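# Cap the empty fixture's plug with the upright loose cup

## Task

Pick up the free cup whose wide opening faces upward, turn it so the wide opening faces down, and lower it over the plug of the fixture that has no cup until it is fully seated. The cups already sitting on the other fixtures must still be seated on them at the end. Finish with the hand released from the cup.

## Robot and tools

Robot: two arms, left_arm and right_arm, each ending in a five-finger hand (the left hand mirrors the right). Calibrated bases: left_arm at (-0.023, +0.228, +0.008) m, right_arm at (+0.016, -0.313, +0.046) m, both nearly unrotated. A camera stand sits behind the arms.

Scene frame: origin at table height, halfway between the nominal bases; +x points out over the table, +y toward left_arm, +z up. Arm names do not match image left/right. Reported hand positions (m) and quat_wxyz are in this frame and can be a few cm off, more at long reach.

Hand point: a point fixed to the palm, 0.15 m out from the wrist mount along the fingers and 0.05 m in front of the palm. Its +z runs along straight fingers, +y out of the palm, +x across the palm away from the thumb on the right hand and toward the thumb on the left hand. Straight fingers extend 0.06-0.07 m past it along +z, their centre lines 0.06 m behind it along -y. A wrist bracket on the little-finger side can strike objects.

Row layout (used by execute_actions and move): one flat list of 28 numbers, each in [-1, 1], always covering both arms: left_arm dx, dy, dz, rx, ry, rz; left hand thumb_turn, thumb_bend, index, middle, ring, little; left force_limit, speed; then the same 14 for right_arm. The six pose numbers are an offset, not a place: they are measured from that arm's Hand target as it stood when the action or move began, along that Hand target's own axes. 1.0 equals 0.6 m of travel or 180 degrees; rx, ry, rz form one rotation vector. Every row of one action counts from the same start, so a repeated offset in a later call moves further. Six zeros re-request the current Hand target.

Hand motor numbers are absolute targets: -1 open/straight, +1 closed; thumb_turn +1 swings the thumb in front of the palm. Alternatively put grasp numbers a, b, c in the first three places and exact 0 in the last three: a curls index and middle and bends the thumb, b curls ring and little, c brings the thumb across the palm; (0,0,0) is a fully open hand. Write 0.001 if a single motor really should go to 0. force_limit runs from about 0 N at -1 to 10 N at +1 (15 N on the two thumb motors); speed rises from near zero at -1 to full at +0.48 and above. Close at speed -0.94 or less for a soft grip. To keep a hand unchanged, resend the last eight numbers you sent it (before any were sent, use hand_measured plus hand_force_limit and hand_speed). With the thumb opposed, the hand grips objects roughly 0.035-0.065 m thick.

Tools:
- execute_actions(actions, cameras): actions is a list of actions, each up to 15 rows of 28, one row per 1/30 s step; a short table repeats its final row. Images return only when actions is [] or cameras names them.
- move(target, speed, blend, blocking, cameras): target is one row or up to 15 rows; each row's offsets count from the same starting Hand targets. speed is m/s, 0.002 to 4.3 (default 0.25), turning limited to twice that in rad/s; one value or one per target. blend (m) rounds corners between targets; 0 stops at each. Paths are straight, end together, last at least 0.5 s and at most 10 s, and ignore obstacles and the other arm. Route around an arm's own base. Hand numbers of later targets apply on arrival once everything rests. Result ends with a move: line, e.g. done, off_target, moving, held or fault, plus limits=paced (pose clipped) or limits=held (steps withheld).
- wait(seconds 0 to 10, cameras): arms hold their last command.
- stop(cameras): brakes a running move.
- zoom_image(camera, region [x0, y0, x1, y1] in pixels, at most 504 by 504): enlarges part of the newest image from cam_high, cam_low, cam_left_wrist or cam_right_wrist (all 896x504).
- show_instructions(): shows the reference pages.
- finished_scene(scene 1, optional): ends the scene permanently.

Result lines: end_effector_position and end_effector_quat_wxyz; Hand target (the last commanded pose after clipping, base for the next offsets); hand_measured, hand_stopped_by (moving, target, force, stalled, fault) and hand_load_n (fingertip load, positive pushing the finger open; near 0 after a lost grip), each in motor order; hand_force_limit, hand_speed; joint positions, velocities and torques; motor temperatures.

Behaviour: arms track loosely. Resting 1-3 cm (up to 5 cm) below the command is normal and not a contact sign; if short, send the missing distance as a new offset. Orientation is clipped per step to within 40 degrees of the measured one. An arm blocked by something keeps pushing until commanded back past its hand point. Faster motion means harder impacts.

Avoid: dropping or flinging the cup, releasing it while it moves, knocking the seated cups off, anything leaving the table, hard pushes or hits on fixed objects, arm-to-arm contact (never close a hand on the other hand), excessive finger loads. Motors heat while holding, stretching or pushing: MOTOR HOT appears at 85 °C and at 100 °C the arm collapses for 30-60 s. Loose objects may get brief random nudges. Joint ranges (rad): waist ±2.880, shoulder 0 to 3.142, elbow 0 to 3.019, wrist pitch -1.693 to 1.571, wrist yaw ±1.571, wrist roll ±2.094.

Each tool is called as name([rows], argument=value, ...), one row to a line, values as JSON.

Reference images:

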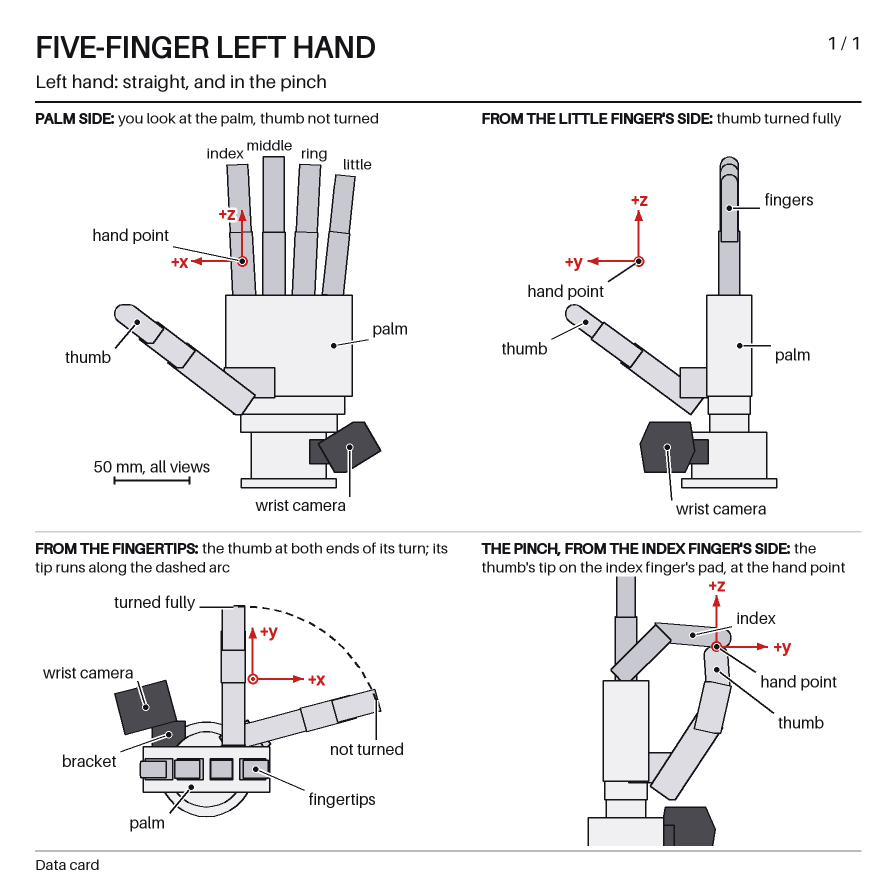

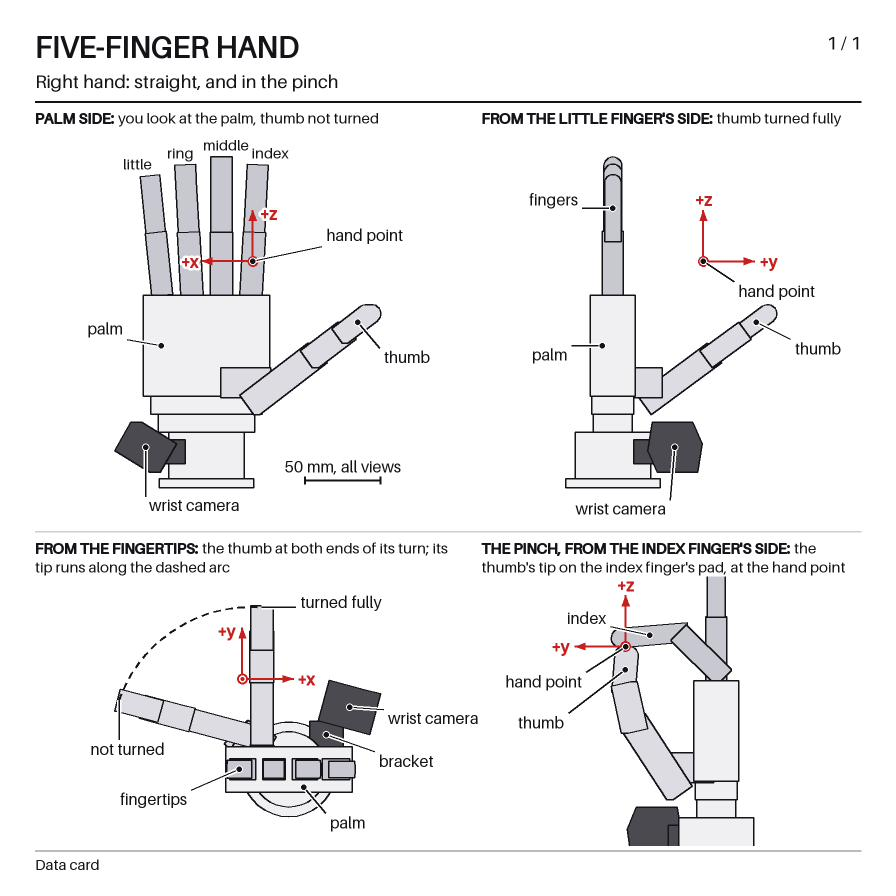

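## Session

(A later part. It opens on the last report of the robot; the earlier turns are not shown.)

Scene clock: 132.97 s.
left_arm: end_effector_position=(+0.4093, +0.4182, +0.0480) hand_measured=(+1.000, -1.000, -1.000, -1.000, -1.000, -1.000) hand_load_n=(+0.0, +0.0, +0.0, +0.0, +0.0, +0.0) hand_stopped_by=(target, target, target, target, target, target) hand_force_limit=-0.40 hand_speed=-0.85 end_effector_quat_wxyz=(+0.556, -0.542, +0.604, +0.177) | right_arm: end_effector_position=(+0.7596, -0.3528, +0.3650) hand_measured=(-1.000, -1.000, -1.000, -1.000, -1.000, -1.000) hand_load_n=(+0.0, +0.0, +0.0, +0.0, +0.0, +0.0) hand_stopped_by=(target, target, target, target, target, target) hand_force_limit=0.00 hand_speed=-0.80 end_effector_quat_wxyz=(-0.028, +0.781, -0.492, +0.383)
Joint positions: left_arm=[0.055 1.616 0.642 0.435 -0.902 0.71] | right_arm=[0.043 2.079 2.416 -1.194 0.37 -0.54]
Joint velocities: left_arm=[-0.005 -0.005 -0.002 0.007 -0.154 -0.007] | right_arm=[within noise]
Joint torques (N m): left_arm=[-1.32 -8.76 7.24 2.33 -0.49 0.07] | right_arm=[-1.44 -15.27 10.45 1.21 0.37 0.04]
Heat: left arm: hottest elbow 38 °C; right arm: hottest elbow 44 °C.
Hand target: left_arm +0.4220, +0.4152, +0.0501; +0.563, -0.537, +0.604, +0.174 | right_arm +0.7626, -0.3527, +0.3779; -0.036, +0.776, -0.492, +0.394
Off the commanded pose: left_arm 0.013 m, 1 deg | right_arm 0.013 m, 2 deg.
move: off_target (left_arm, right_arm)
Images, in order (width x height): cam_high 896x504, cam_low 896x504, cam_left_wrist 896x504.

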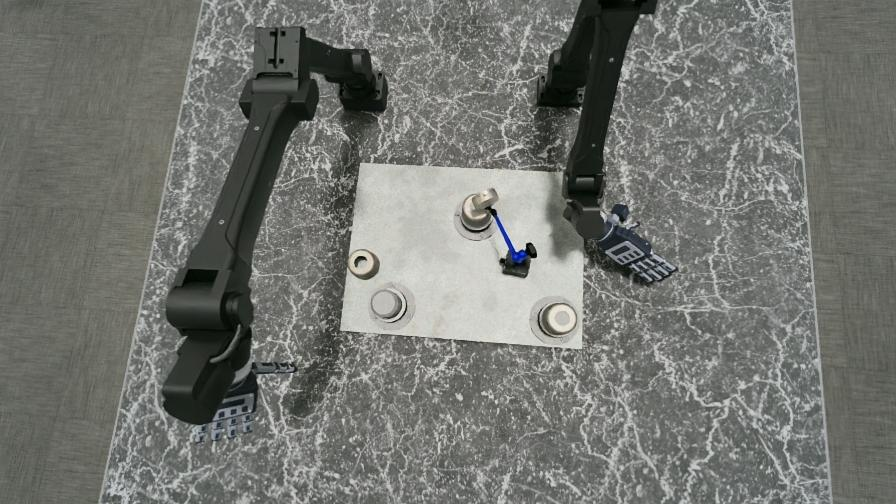

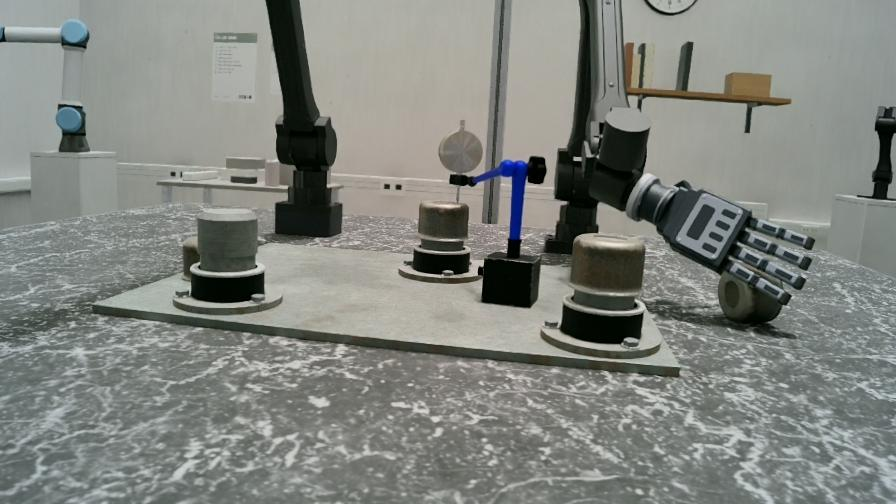

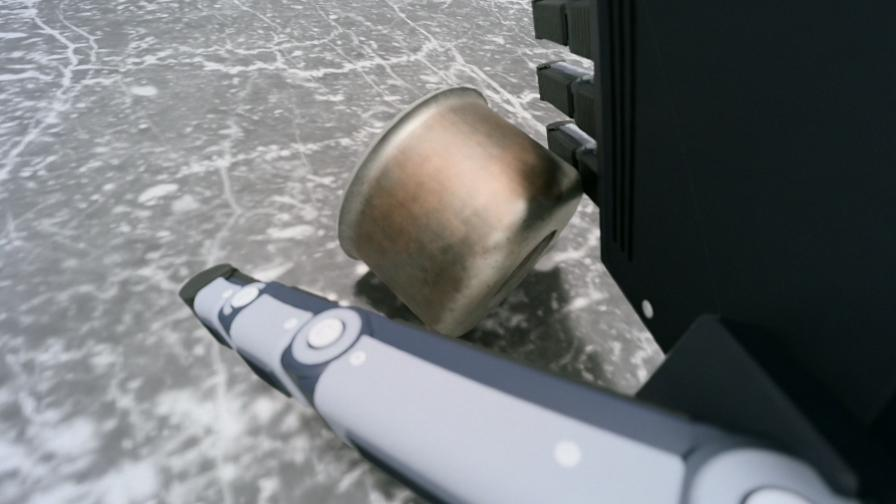

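move(target=[0.031,0.0045,-0.0007,0,0,0,1,-1,-1,-1,-1,-1,-0.4,-0.85,0,0,0,0,0,0,-1,-1,-1,-1,-1,-1,0,-0.8], speed=0.04, cameras=["cam_low", "cam_left_wrist"])

zoom_image(camera="cam_low", region=[670, 200, 840, 340])

Scene clock: 142.57 s.
left_arm: end_effector_position=(+0.4120, +0.4111, +0.0330) hand_measured=(+1.000, -1.000, -1.000, -1.000, -1.000, -1.000) hand_load_n=(+0.0, +0.0, +0.0, +0.0, +0.0, +0.0) hand_stopped_by=(target, target, target, target, target, target) hand_force_limit=-0.40 hand_speed=-0.85 end_effector_quat_wxyz=(+0.556, -0.537, +0.608, +0.180) | right_arm: end_effector_position=(+0.7596, -0.3528, +0.3650) hand_measured=(-1.000, -1.000, -1.000, -1.000, -1.000, -1.000) hand_load_n=(+0.0, +0.0, +0.0, +0.0, +0.0, +0.0) hand_stopped_by=(target, target, target, target, target, target) hand_force_limit=0.00 hand_speed=-0.80 end_effector_quat_wxyz=(-0.028, +0.781, -0.492, +0.383)
Joint positions: left_arm=[0.035 1.667 0.642 0.477 -0.918 0.71] | right_arm=[0.043 2.079 2.416 -1.194 0.37 -0.54]
Joint torques (N m): left_arm=[-1.32 -8.94 6.75 2.37 -0.55 -0.1] | right_arm=[-1.38 -15.27 10.43 1.14 0.35 0.04]
Heat: left arm: hottest elbow 38 °C; right arm: hottest elbow 44 °C.
Hand target: left_arm +0.4235, +0.4075, +0.0331; +0.563, -0.537, +0.603, +0.174 | right_arm +0.7626, -0.3527, +0.3779; -0.036, +0.776, -0.492, +0.394
Off the commanded pose: left_arm 0.012 m, 1 deg | right_arm 0.013 m, 2 deg.
move: off_target (left_arm, right_arm)
Images, in order (width x height): cam_low 896x504, cam_left_wrist 896x504.

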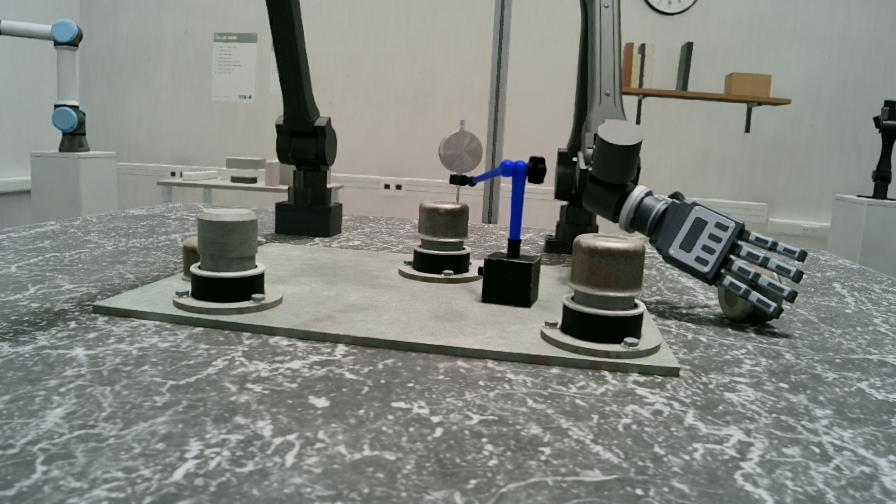

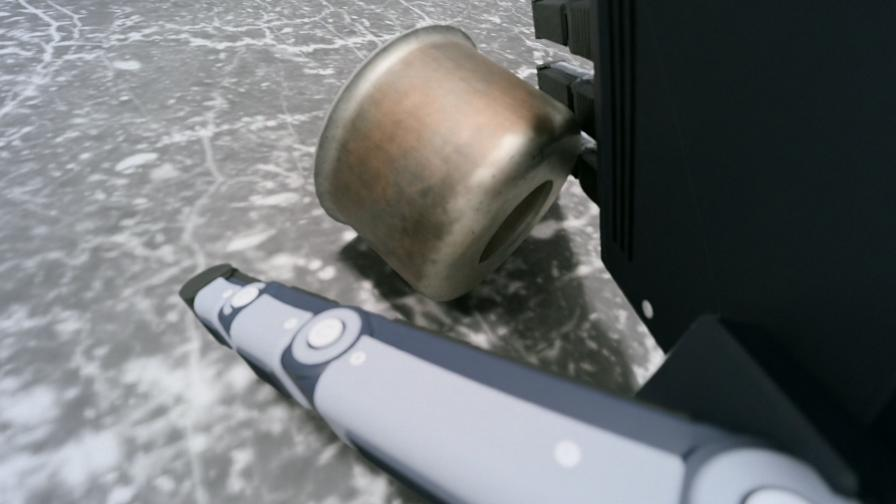

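Scaled by 2.965 from the camera's 896x504 image, which has a finer 1280x720 frame.

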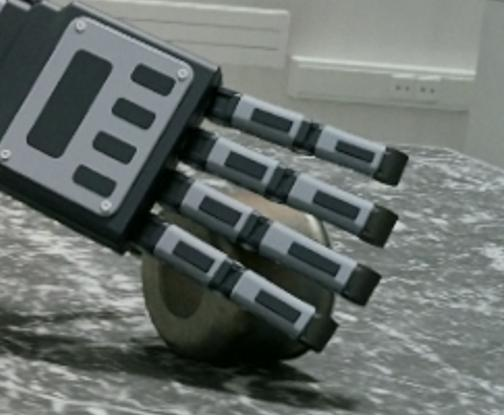

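move(target=[0,0,0,0,0,0,1,0.2,0.0,0.0,-1,-1,-0.4,-0.93,0,0,0,0,0,0,-1,-1,-1,-1,-1,-1,0,-0.8], speed=0.04, cameras=["cam_low", "cam_left_wrist"])

Scene clock: 148.80 s.
left_arm: end_effector_position=(+0.4122, +0.4112, +0.0333) hand_measured=(+1.000, -0.686, -0.384, -0.424, -1.000, -1.000) hand_load_n=(+0.0, +5.5, +3.0, +0.0, +0.0, +0.0) hand_stopped_by=(target, force, force, force, target, target) hand_force_limit=-0.40 hand_speed=-0.93 end_effector_quat_wxyz=(+0.557, -0.538, +0.607, +0.180) | right_arm: end_effector_position=(+0.7596, -0.3528, +0.3650) hand_measured=(-1.000, -1.000, -1.000, -1.000, -1.000, -1.000) hand_load_n=(+0.0, +0.0, +0.0, +0.0, -0.5, +0.0) hand_stopped_by=(target, target, target, target, target, target) hand_force_limit=0.00 hand_speed=-0.80 end_effector_quat_wxyz=(-0.028, +0.781, -0.492, +0.383)
Joint positions: left_arm=[0.035 1.667 0.642 0.48 -0.919 0.71] | right_arm=[0.043 2.079 2.416 -1.194 0.37 -0.54]
Joint torques (N m): left_arm=[-1.44 -8.76 6.74 2.3 -0.49 -0.1] | right_arm=[-1.32 -15.27 10.41 1.18 0.38 0.03]
Heat: left arm: hottest elbow 38 °C; right arm: hottest elbow 44 °C.
Hand target: left_arm +0.4233, +0.4076, +0.0330; +0.563, -0.537, +0.603, +0.174 | right_arm +0.7626, -0.3527, +0.3779; -0.036, +0.776, -0.492, +0.394
Off the commanded pose: left_arm 0.012 m, 1 deg | right_arm 0.013 m, 2 deg.
move: off_target (left_arm, right_arm)
Images, in order (width x height): cam_low 896x504, cam_left_wrist 896x504.

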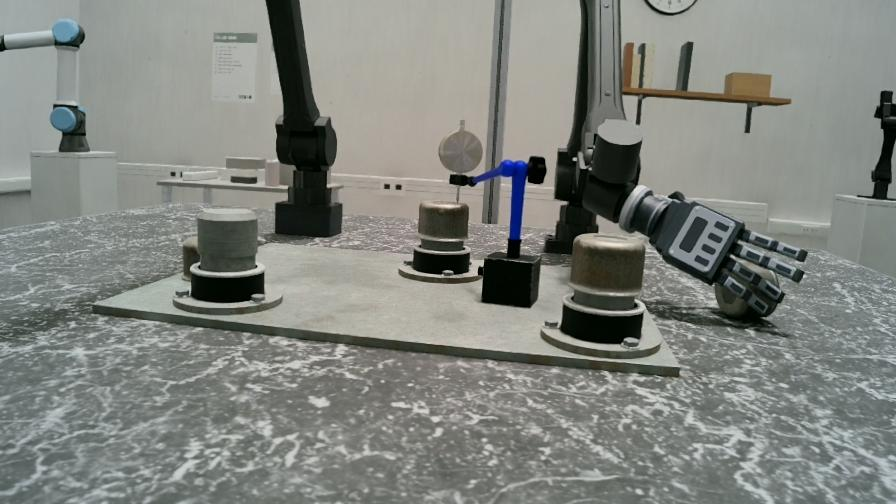

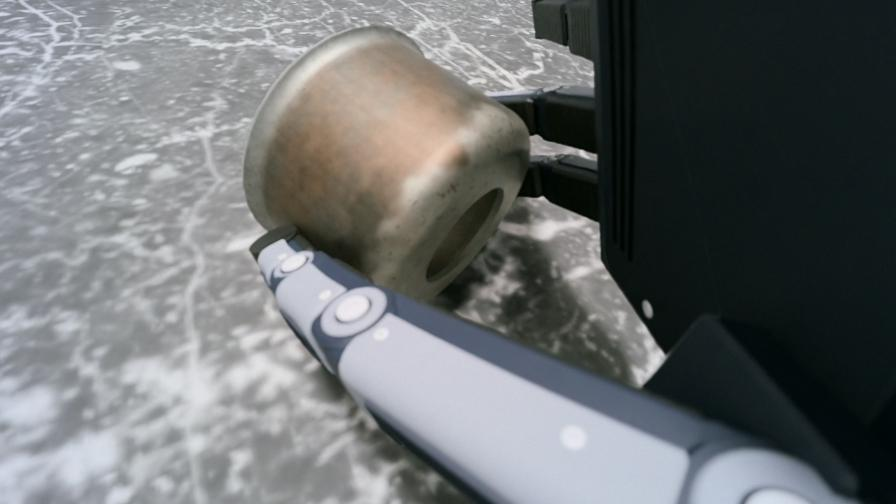

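zoom_image(camera="cam_left_wrist", region=[220, 0, 640, 400])

zoom_image(camera="cam_low", region=[670, 200, 840, 340])

Scaled by 1.200 from the camera's 896x504 image, which has a finer 1280x720 frame.

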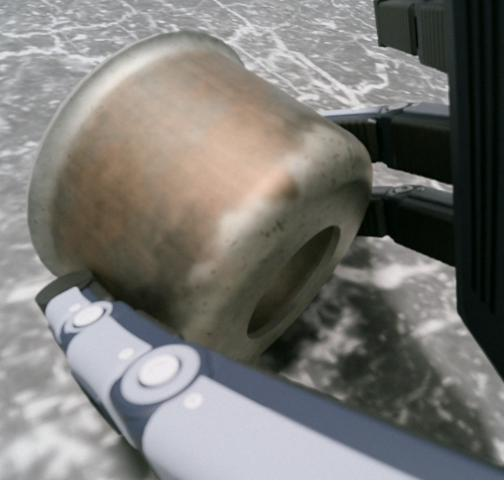

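Scaled by 2.965 from the camera's 896x504 image, which has a finer 1280x720 frame.

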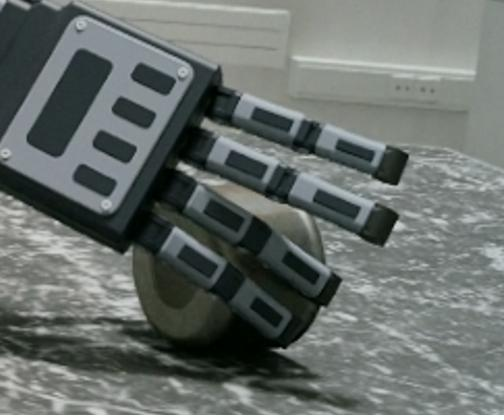

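move(target=[0,0,0,0,0,0,1,0.3,0.1,0.1,-1,-1,0.1,-0.94,0,0,0,0,0,0,-1,-1,-1,-1,-1,-1,0,-0.8], speed=0.04, cameras=["cam_low", "cam_left_wrist"])

Scene clock: 150.47 s.
left_arm: end_effector_position=(+0.4122, +0.4112, +0.0333) hand_measured=(+1.000, -0.686, -0.374, -0.386, -1.000, -1.000) hand_load_n=(+1.5, +11.0, +3.5, +5.0, +0.0, +0.0) hand_stopped_by=(target, force, force, force, target, target) hand_force_limit=0.10 hand_speed=-0.94 end_effector_quat_wxyz=(+0.557, -0.538, +0.607, +0.180) | right_arm: end_effector_position=(+0.7596, -0.3528, +0.3650) hand_measured=(-1.000, -1.000, -1.000, -1.000, -1.000, -1.000) hand_load_n=(+0.0, +0.0, +0.0, +0.0, +0.0, +0.0) hand_stopped_by=(target, target, target, target, target, target) hand_force_limit=0.00 hand_speed=-0.80 end_effector_quat_wxyz=(-0.028, +0.781, -0.492, +0.383)
Joint positions: left_arm=[0.035 1.667 0.642 0.48 -0.919 0.71] | right_arm=[0.043 2.079 2.416 -1.194 0.37 -0.54]
Joint torques (N m): left_arm=[-1.38 -8.59 6.74 2.18 -0.5 -0.08] | right_arm=[-1.55 -15.38 10.47 1.16 0.38 0.05]
Heat: left arm: hottest elbow 38 °C; right arm: hottest elbow 44 °C.
Hand target: left_arm +0.4233, +0.4076, +0.0330; +0.563, -0.537, +0.603, +0.174 | right_arm +0.7626, -0.3527, +0.3779; -0.036, +0.776, -0.492, +0.394
Off the commanded pose: left_arm 0.012 m, 1 deg | right_arm 0.013 m, 2 deg.
move: off_target (left_arm, right_arm)
Images, in order (width x height): cam_low 896x504, cam_left_wrist 896x504.

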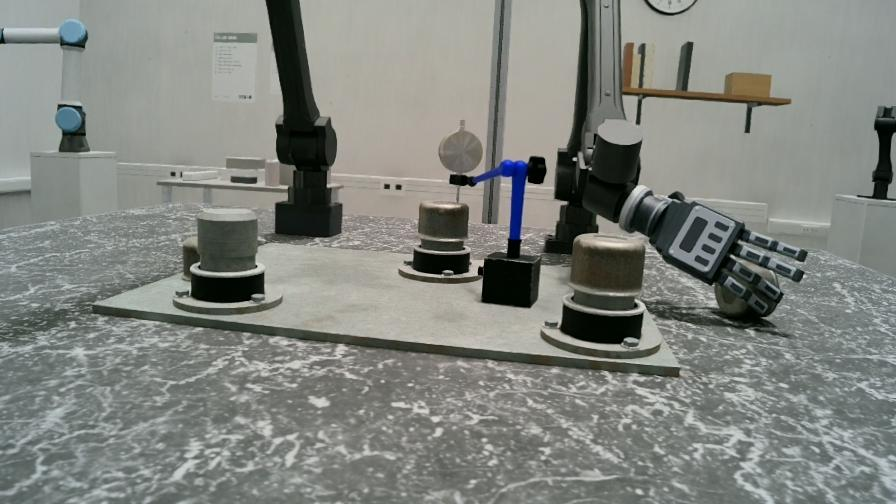

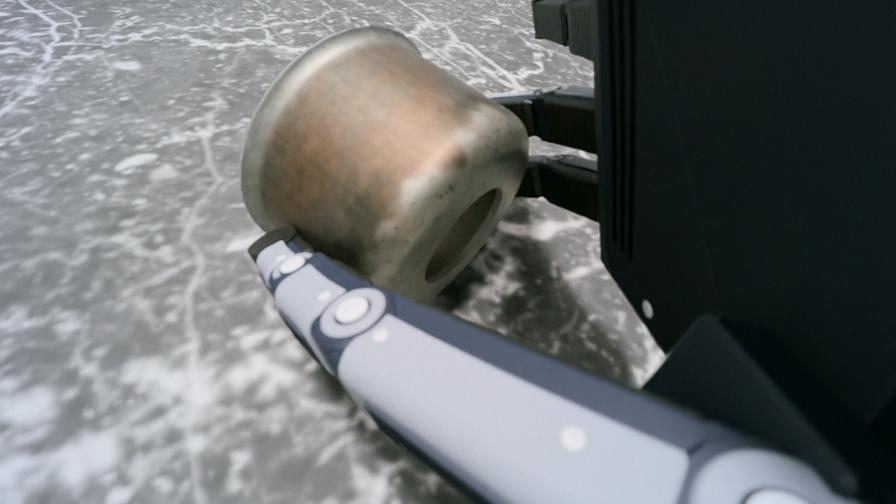

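move(target=[-0.0866,-0.0396,-0.0306,0,0,0,1,0.3,0.1,0.1,-1,-1,0.1,-0.94,0,0,0,0,0,0,-1,-1,-1,-1,-1,-1,0,-0.8], speed=0.05, cameras=["cam_high", "cam_low", "cam_left_wrist"])

zoom_image(camera="cam_high", region=[340, 240, 440, 340])

zoom_image(camera="cam_high", region=[510, 270, 610, 370])

Scene clock: 153.13 s.
left_arm: end_effector_position=(+0.4016, +0.4107, +0.0701) hand_measured=(+1.000, -0.686, -0.374, -0.386, -1.000, -1.000) hand_load_n=(+3.0, +11.0, +3.5, +5.0, +0.0, +0.0) hand_stopped_by=(target, force, force, force, target, target) hand_force_limit=0.10 hand_speed=-0.94 end_effector_quat_wxyz=(+0.545, -0.535, +0.617, +0.190) | right_arm: end_effector_position=(+0.7596, -0.3528, +0.3650) hand_measured=(-1.000, -1.000, -1.000, -1.000, -1.000, -1.000) hand_load_n=(+0.0, +0.0, +0.0, +0.0, +0.0, +0.0) hand_stopped_by=(target, target, target, target, target, target) hand_force_limit=0.00 hand_speed=-0.80 end_effector_quat_wxyz=(-0.028, +0.781, -0.492, +0.383)
Joint positions: left_arm=[0.035 1.538 0.654 0.299 -0.919 0.708] | right_arm=[0.043 2.079 2.416 -1.194 0.37 -0.54]
Joint torques (N m): left_arm=[-1.85 -10.52 9.5 1.36 -0.53 -0.07] | right_arm=[-1.32 -15.33 10.44 1.18 0.36 0.03]
Heat: left arm: hottest elbow 38 °C; right arm: hottest elbow 44 °C.
Hand target: left_arm +0.4233, +0.4075, +0.0931; +0.563, -0.537, +0.603, +0.174 | right_arm +0.7626, -0.3527, +0.3779; -0.036, +0.776, -0.492, +0.394
Off the commanded pose: left_arm 0.032 m, 3 deg | right_arm 0.013 m, 2 deg.
move: off_target (left_arm, right_arm)
Images, in order (width x height): cam_high 896x504, cam_low 896x504, cam_left_wrist 896x504.

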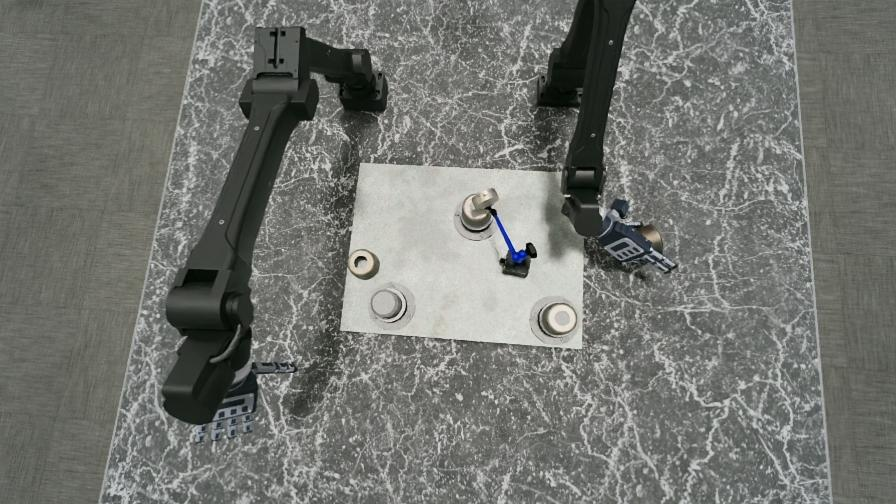

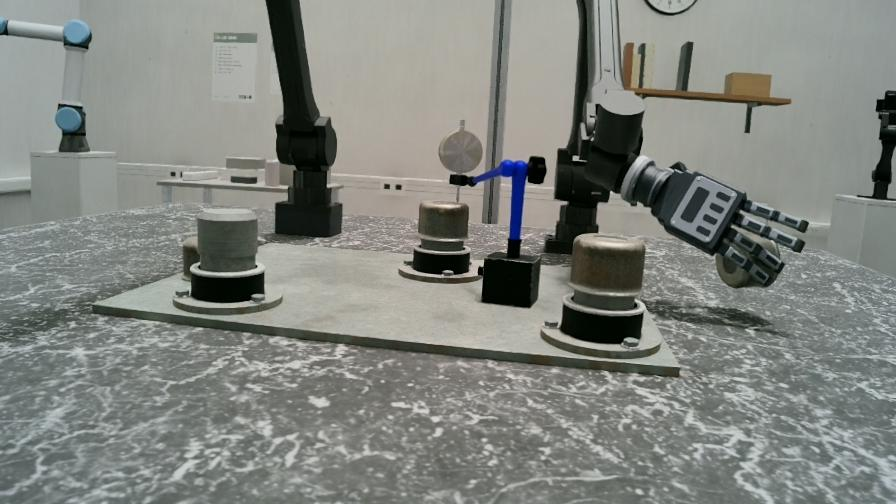

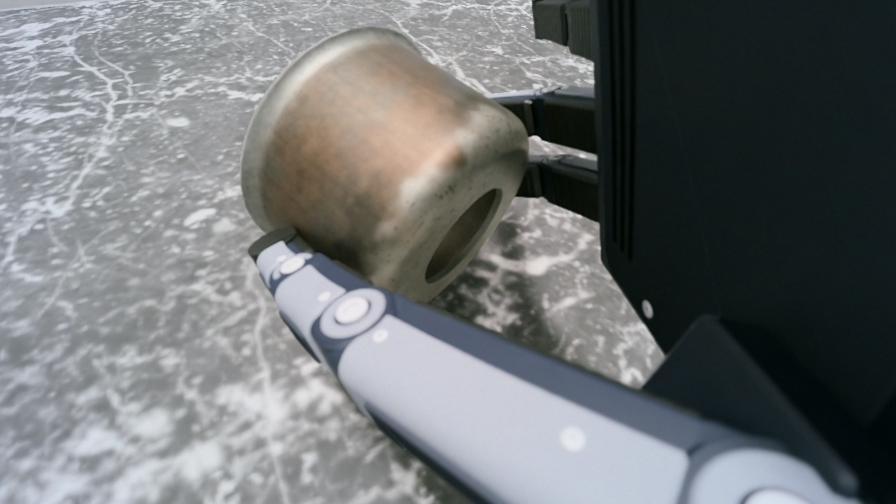

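Scaled by 5.040 from the camera's 896x504 image, which has a finer 1280x720 frame.

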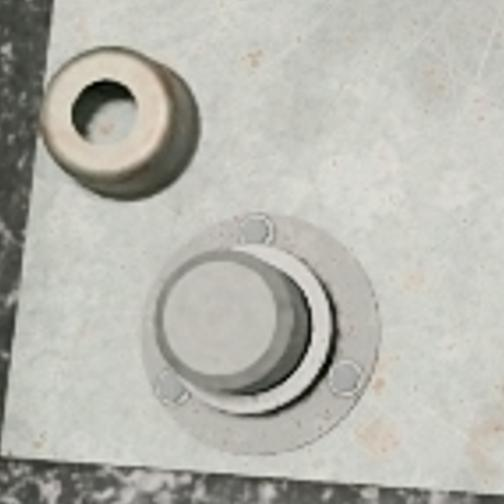

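Scaled by 5.040 from the camera's 896x504 image, which has a finer 1280x720 frame.

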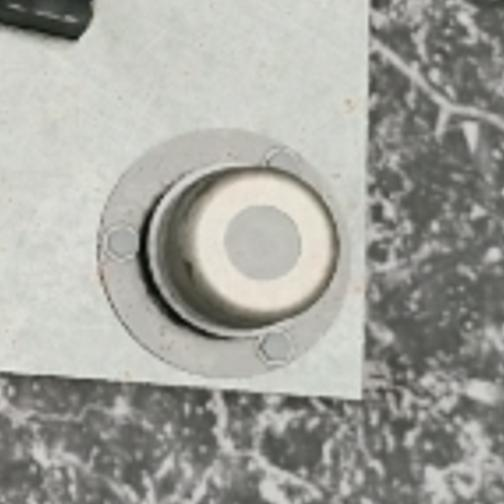

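move([
  [-0.145,-0.1218,-0.1237,0.0156,0.1,-0.0038,1,0.3,0.1,0.1,-1,-1,0.1,-0.94,0,0,0,0,0,0,-1,-1,-1,-1,-1,-1,0,-0.8],
  [-0.0348,-0.465,-0.3187,0.0625,0.4,-0.015,1,0.3,0.1,0.1,-1,-1,0.1,-0.94,0,0,0,0,0,0,-1,-1,-1,-1,-1,-1,0,-0.8],
  [0.158,-0.5998,-0.5812,0.1042,0.6664,-0.025,1,0.3,0.1,0.1,-1,-1,0.1,-0.94,0,0,0,0,0,0,-1,-1,-1,-1,-1,-1,0,-0.8],
], speed=0.16, blend=[0.03, 0.05, 0], cameras=["all"])

Scene clock: 166.67 s.
left_arm: end_effector_position=(+0.5615, -0.0413, +0.2397) hand_measured=(+1.000, -0.686, -0.374, -0.386, -1.000, -1.000) hand_load_n=(+0.0, +10.5, +3.5, +4.5, +0.0, +0.0) hand_stopped_by=(target, force, force, force, target, target) hand_force_limit=0.10 hand_speed=-0.94 end_effector_quat_wxyz=(-0.178, -0.366, +0.788, -0.462) | right_arm: end_effector_position=(+0.7596, -0.3528, +0.3650) hand_measured=(-1.000, -1.000, -1.000, -1.000, -1.000, -1.000) hand_load_n=(+0.0, +0.5, +0.0, +0.0, +0.0, +0.0) hand_stopped_by=(target, target, target, target, target, target) hand_force_limit=0.00 hand_speed=-0.80 end_effector_quat_wxyz=(-0.028, +0.781, -0.492, +0.383)
Joint positions: left_arm=[-0.177 1.998 1.918 -1.12 0.991 0.332] | right_arm=[0.043 2.079 2.416 -1.194 0.37 -0.54]
Joint torques (N m): left_arm=[-1.14 -17.67 12.66 1.47 0.91 -0.35] | right_arm=[-1.44 -15.38 10.44 1.2 0.36 0.05]
Heat: left arm: hottest elbow 40 °C; right arm: hottest elbow 45 °C.
Hand target: left_arm +0.5752, -0.0502, +0.2595; -0.167, -0.356, +0.786, -0.477 | right_arm +0.7626, -0.3527, +0.3779; -0.036, +0.776, -0.492, +0.394
Off the commanded pose: left_arm 0.026 m, 3 deg | right_arm 0.013 m, 2 deg.
move: off_target (left_arm, right_arm)

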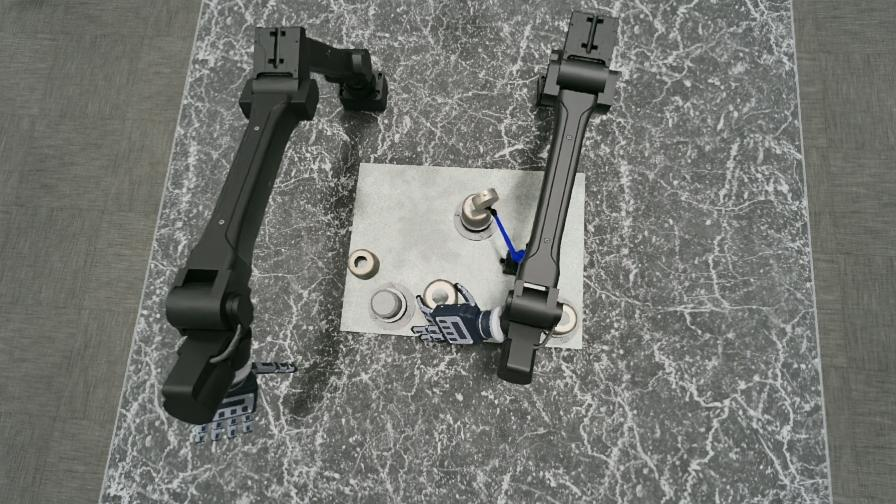

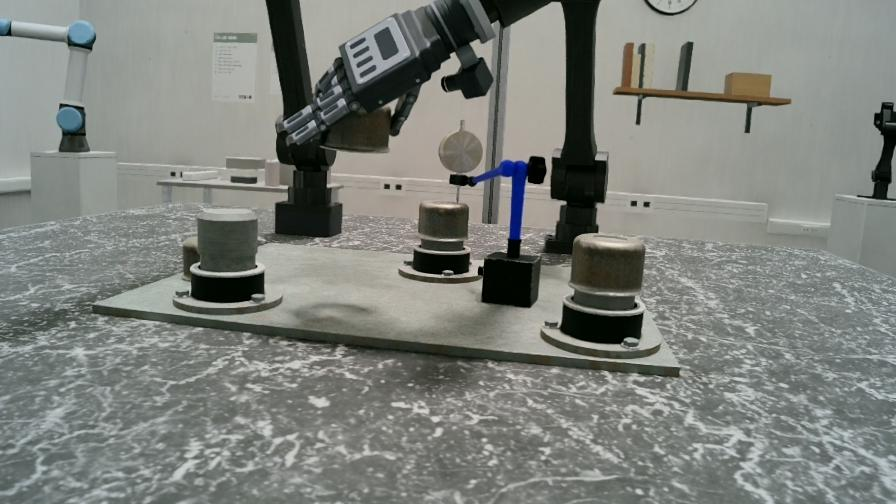

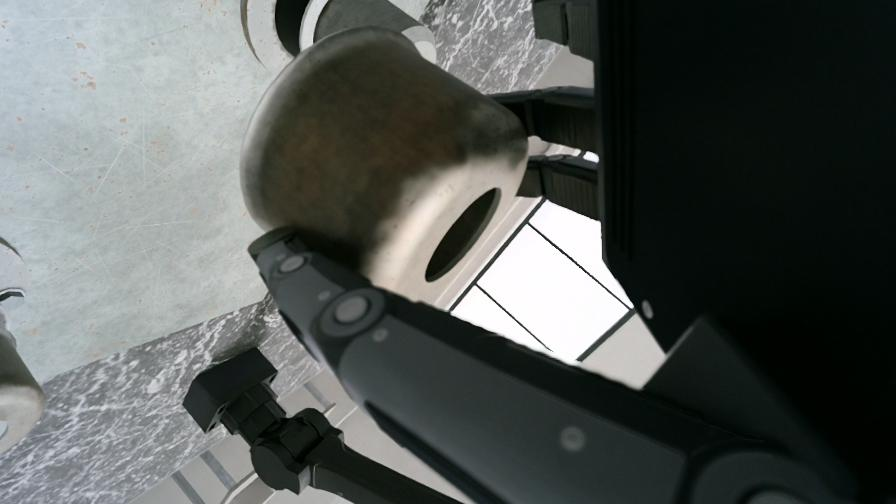

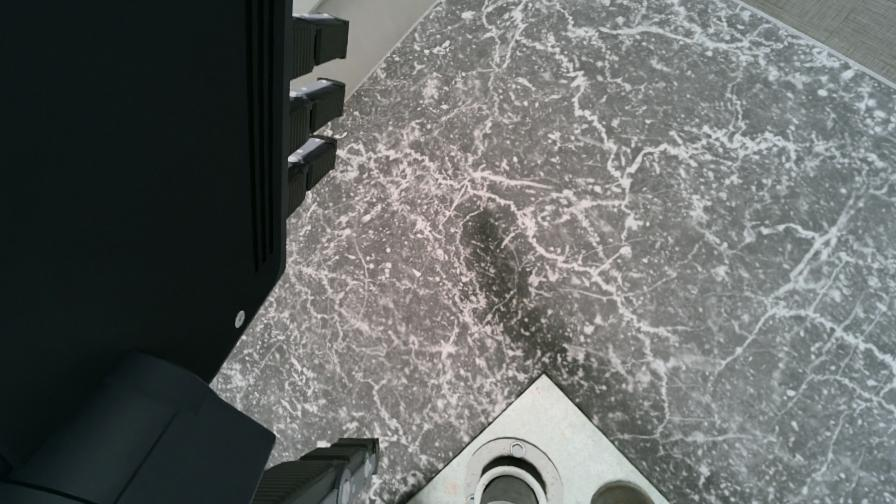

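zoom_image(camera="cam_low", region=[250, 40, 470, 200])

zoom_image(camera="cam_high", region=[360, 250, 500, 360])

Scaled by 2.291 from the camera's 896x504 image, which has a finer 1280x720 frame.

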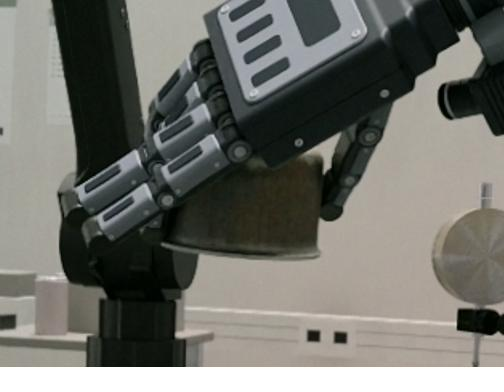

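Scaled by 3.600 from the camera's 896x504 image, which has a finer 1280x720 frame.

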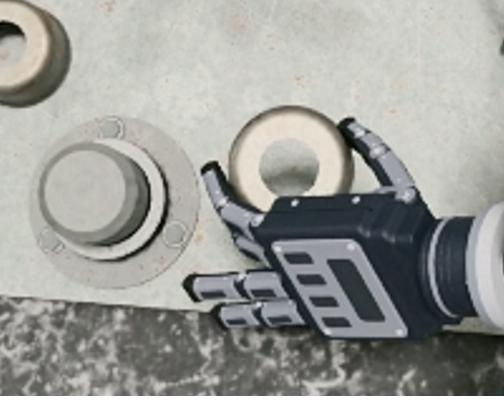

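zoom_image(camera="cam_high", region=[415, 270, 475, 320])

zoom_image(camera="cam_low", region=[300, 80, 420, 170])

Scaled by 8.400 from the camera's 896x504 image, which has a finer 1280x720 frame.

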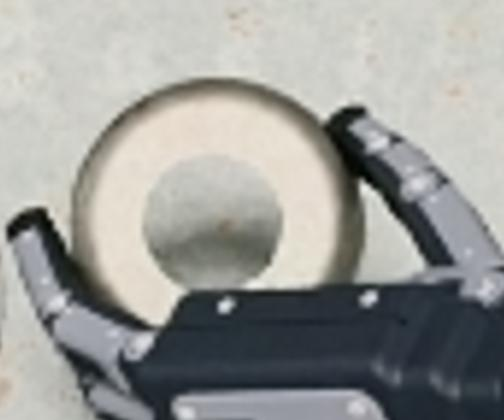

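Scaled by 4.200 from the camera's 896x504 image, which has a finer 1280x720 frame.

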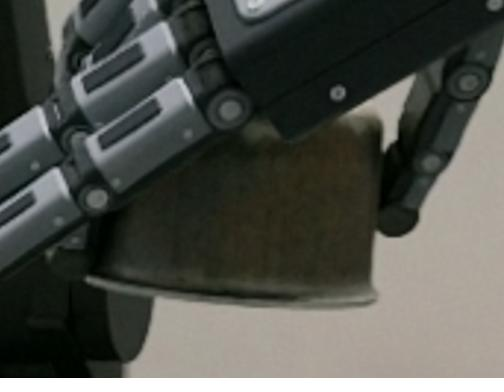

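move(target=[0.0143,-0.0223,0.2328,-0.0173,-0.018,0.0019,1,0.3,0.1,0.1,-1,-1,0.1,-0.94,0,0,0,0,0,0,-1,-1,-1,-1,-1,-1,0,-0.8], speed=0.08, cameras=["cam_high", "cam_low", "cam_right_wrist"])

zoom_image(camera="cam_low", region=[140, 100, 340, 320])

zoom_image(camera="cam_high", region=[345, 250, 445, 350])

Scene clock: 177.10 s.
left_arm: end_effector_position=(+0.5752, -0.1677, +0.1850) hand_measured=(+1.000, -0.686, -0.374, -0.386, -1.000, -1.000) hand_load_n=(+0.0, +11.0, +3.5, +4.5, +0.0, +0.0) hand_stopped_by=(target, force, force, force, target, target) hand_force_limit=0.10 hand_speed=-0.94 end_effector_quat_wxyz=(-0.164, -0.370, +0.808, -0.428) | right_arm: end_effector_position=(+0.7596, -0.3528, +0.3650) hand_measured=(-1.000, -1.000, -1.000, -1.000, -1.000, -1.000) hand_load_n=(+0.0, +0.0, +0.0, +0.0, +0.0, +0.0) hand_stopped_by=(target, target, target, target, target, target) hand_force_limit=0.00 hand_speed=-0.80 end_effector_quat_wxyz=(-0.028, +0.781, -0.492, +0.383)
Joint positions: left_arm=[-0.368 2.136 2.02 -0.934 0.839 0.117] | right_arm=[0.043 2.079 2.416 -1.194 0.37 -0.54]
Joint torques (N m): left_arm=[-1.38 -19.08 12.9 1.76 0.58 -0.34] | right_arm=[-1.49 -15.27 10.44 1.14 0.35 0.05]
Heat: left arm: hottest elbow 41 °C; right arm: hottest elbow 45 °C.
Hand target: left_arm +0.5897, -0.1788, +0.2048; -0.153, -0.362, +0.804, -0.446 | right_arm +0.7626, -0.3527, +0.3779; -0.036, +0.776, -0.492, +0.394
Off the commanded pose: left_arm 0.027 m, 3 deg | right_arm 0.013 m, 2 deg.
move: off_target (left_arm, right_arm)
Images, in order (width x height): cam_high 896x504, cam_low 896x504, cam_right_wrist 896x504.

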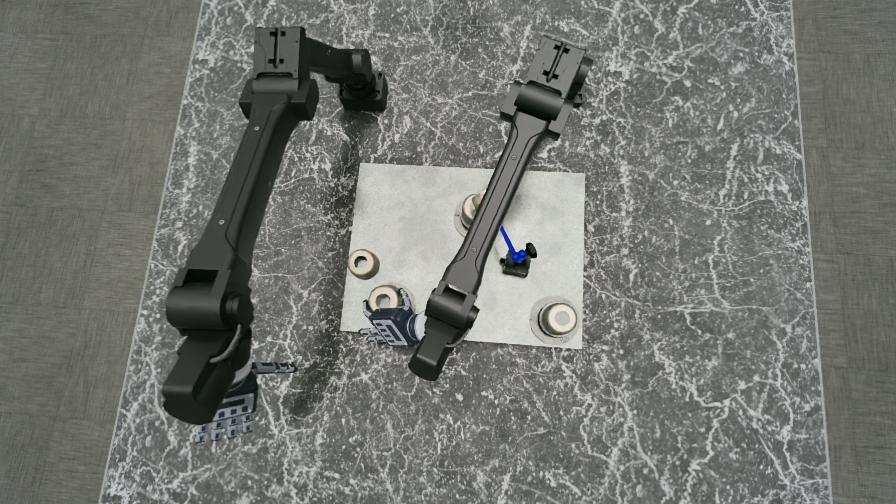

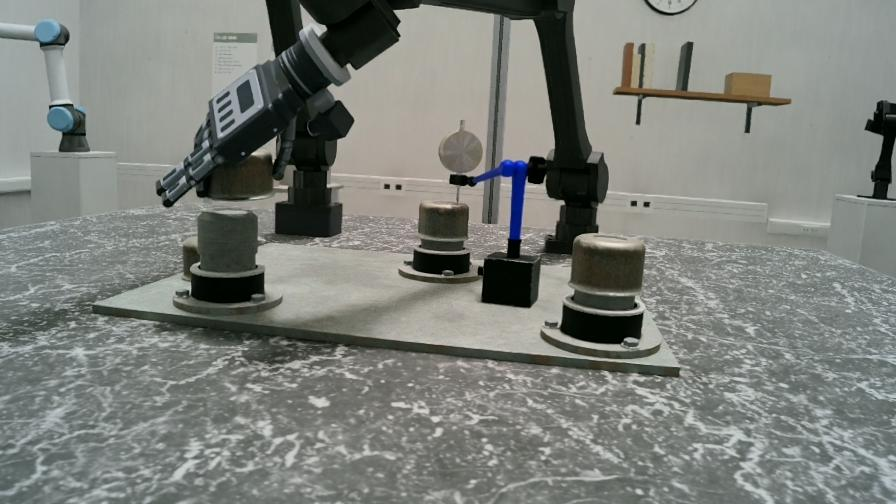

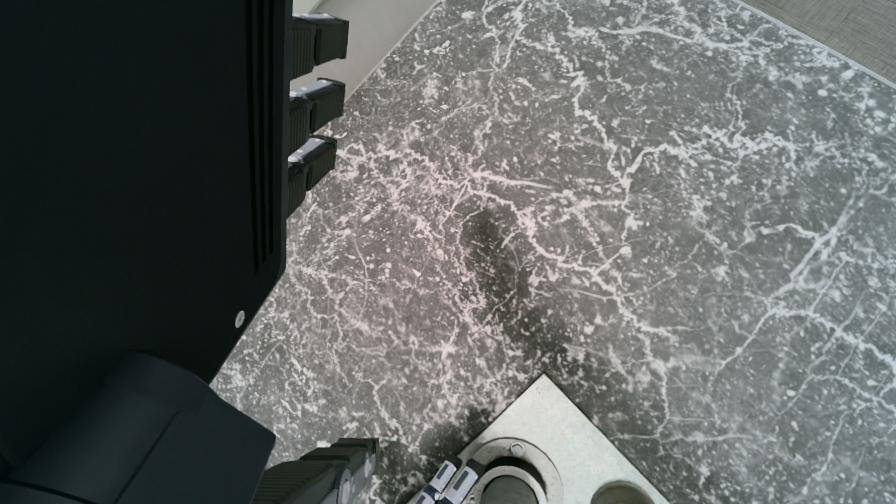

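Scaled by 2.291 from the camera's 896x504 image, which has a finer 1280x720 frame.

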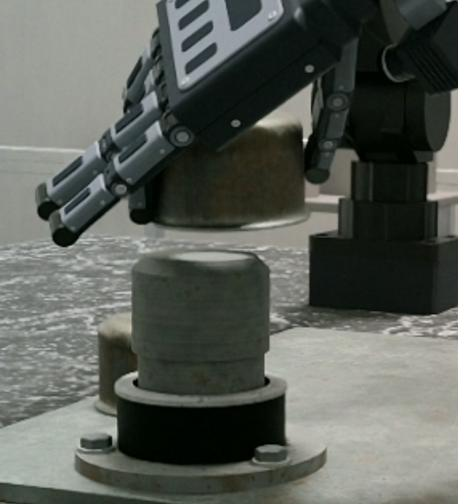

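Scaled by 5.040 from the camera's 896x504 image, which has a finer 1280x720 frame.

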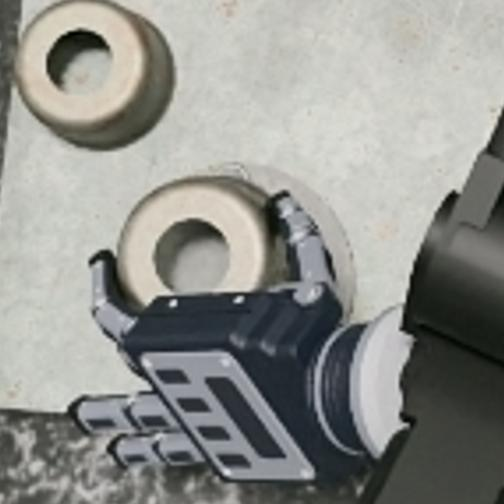

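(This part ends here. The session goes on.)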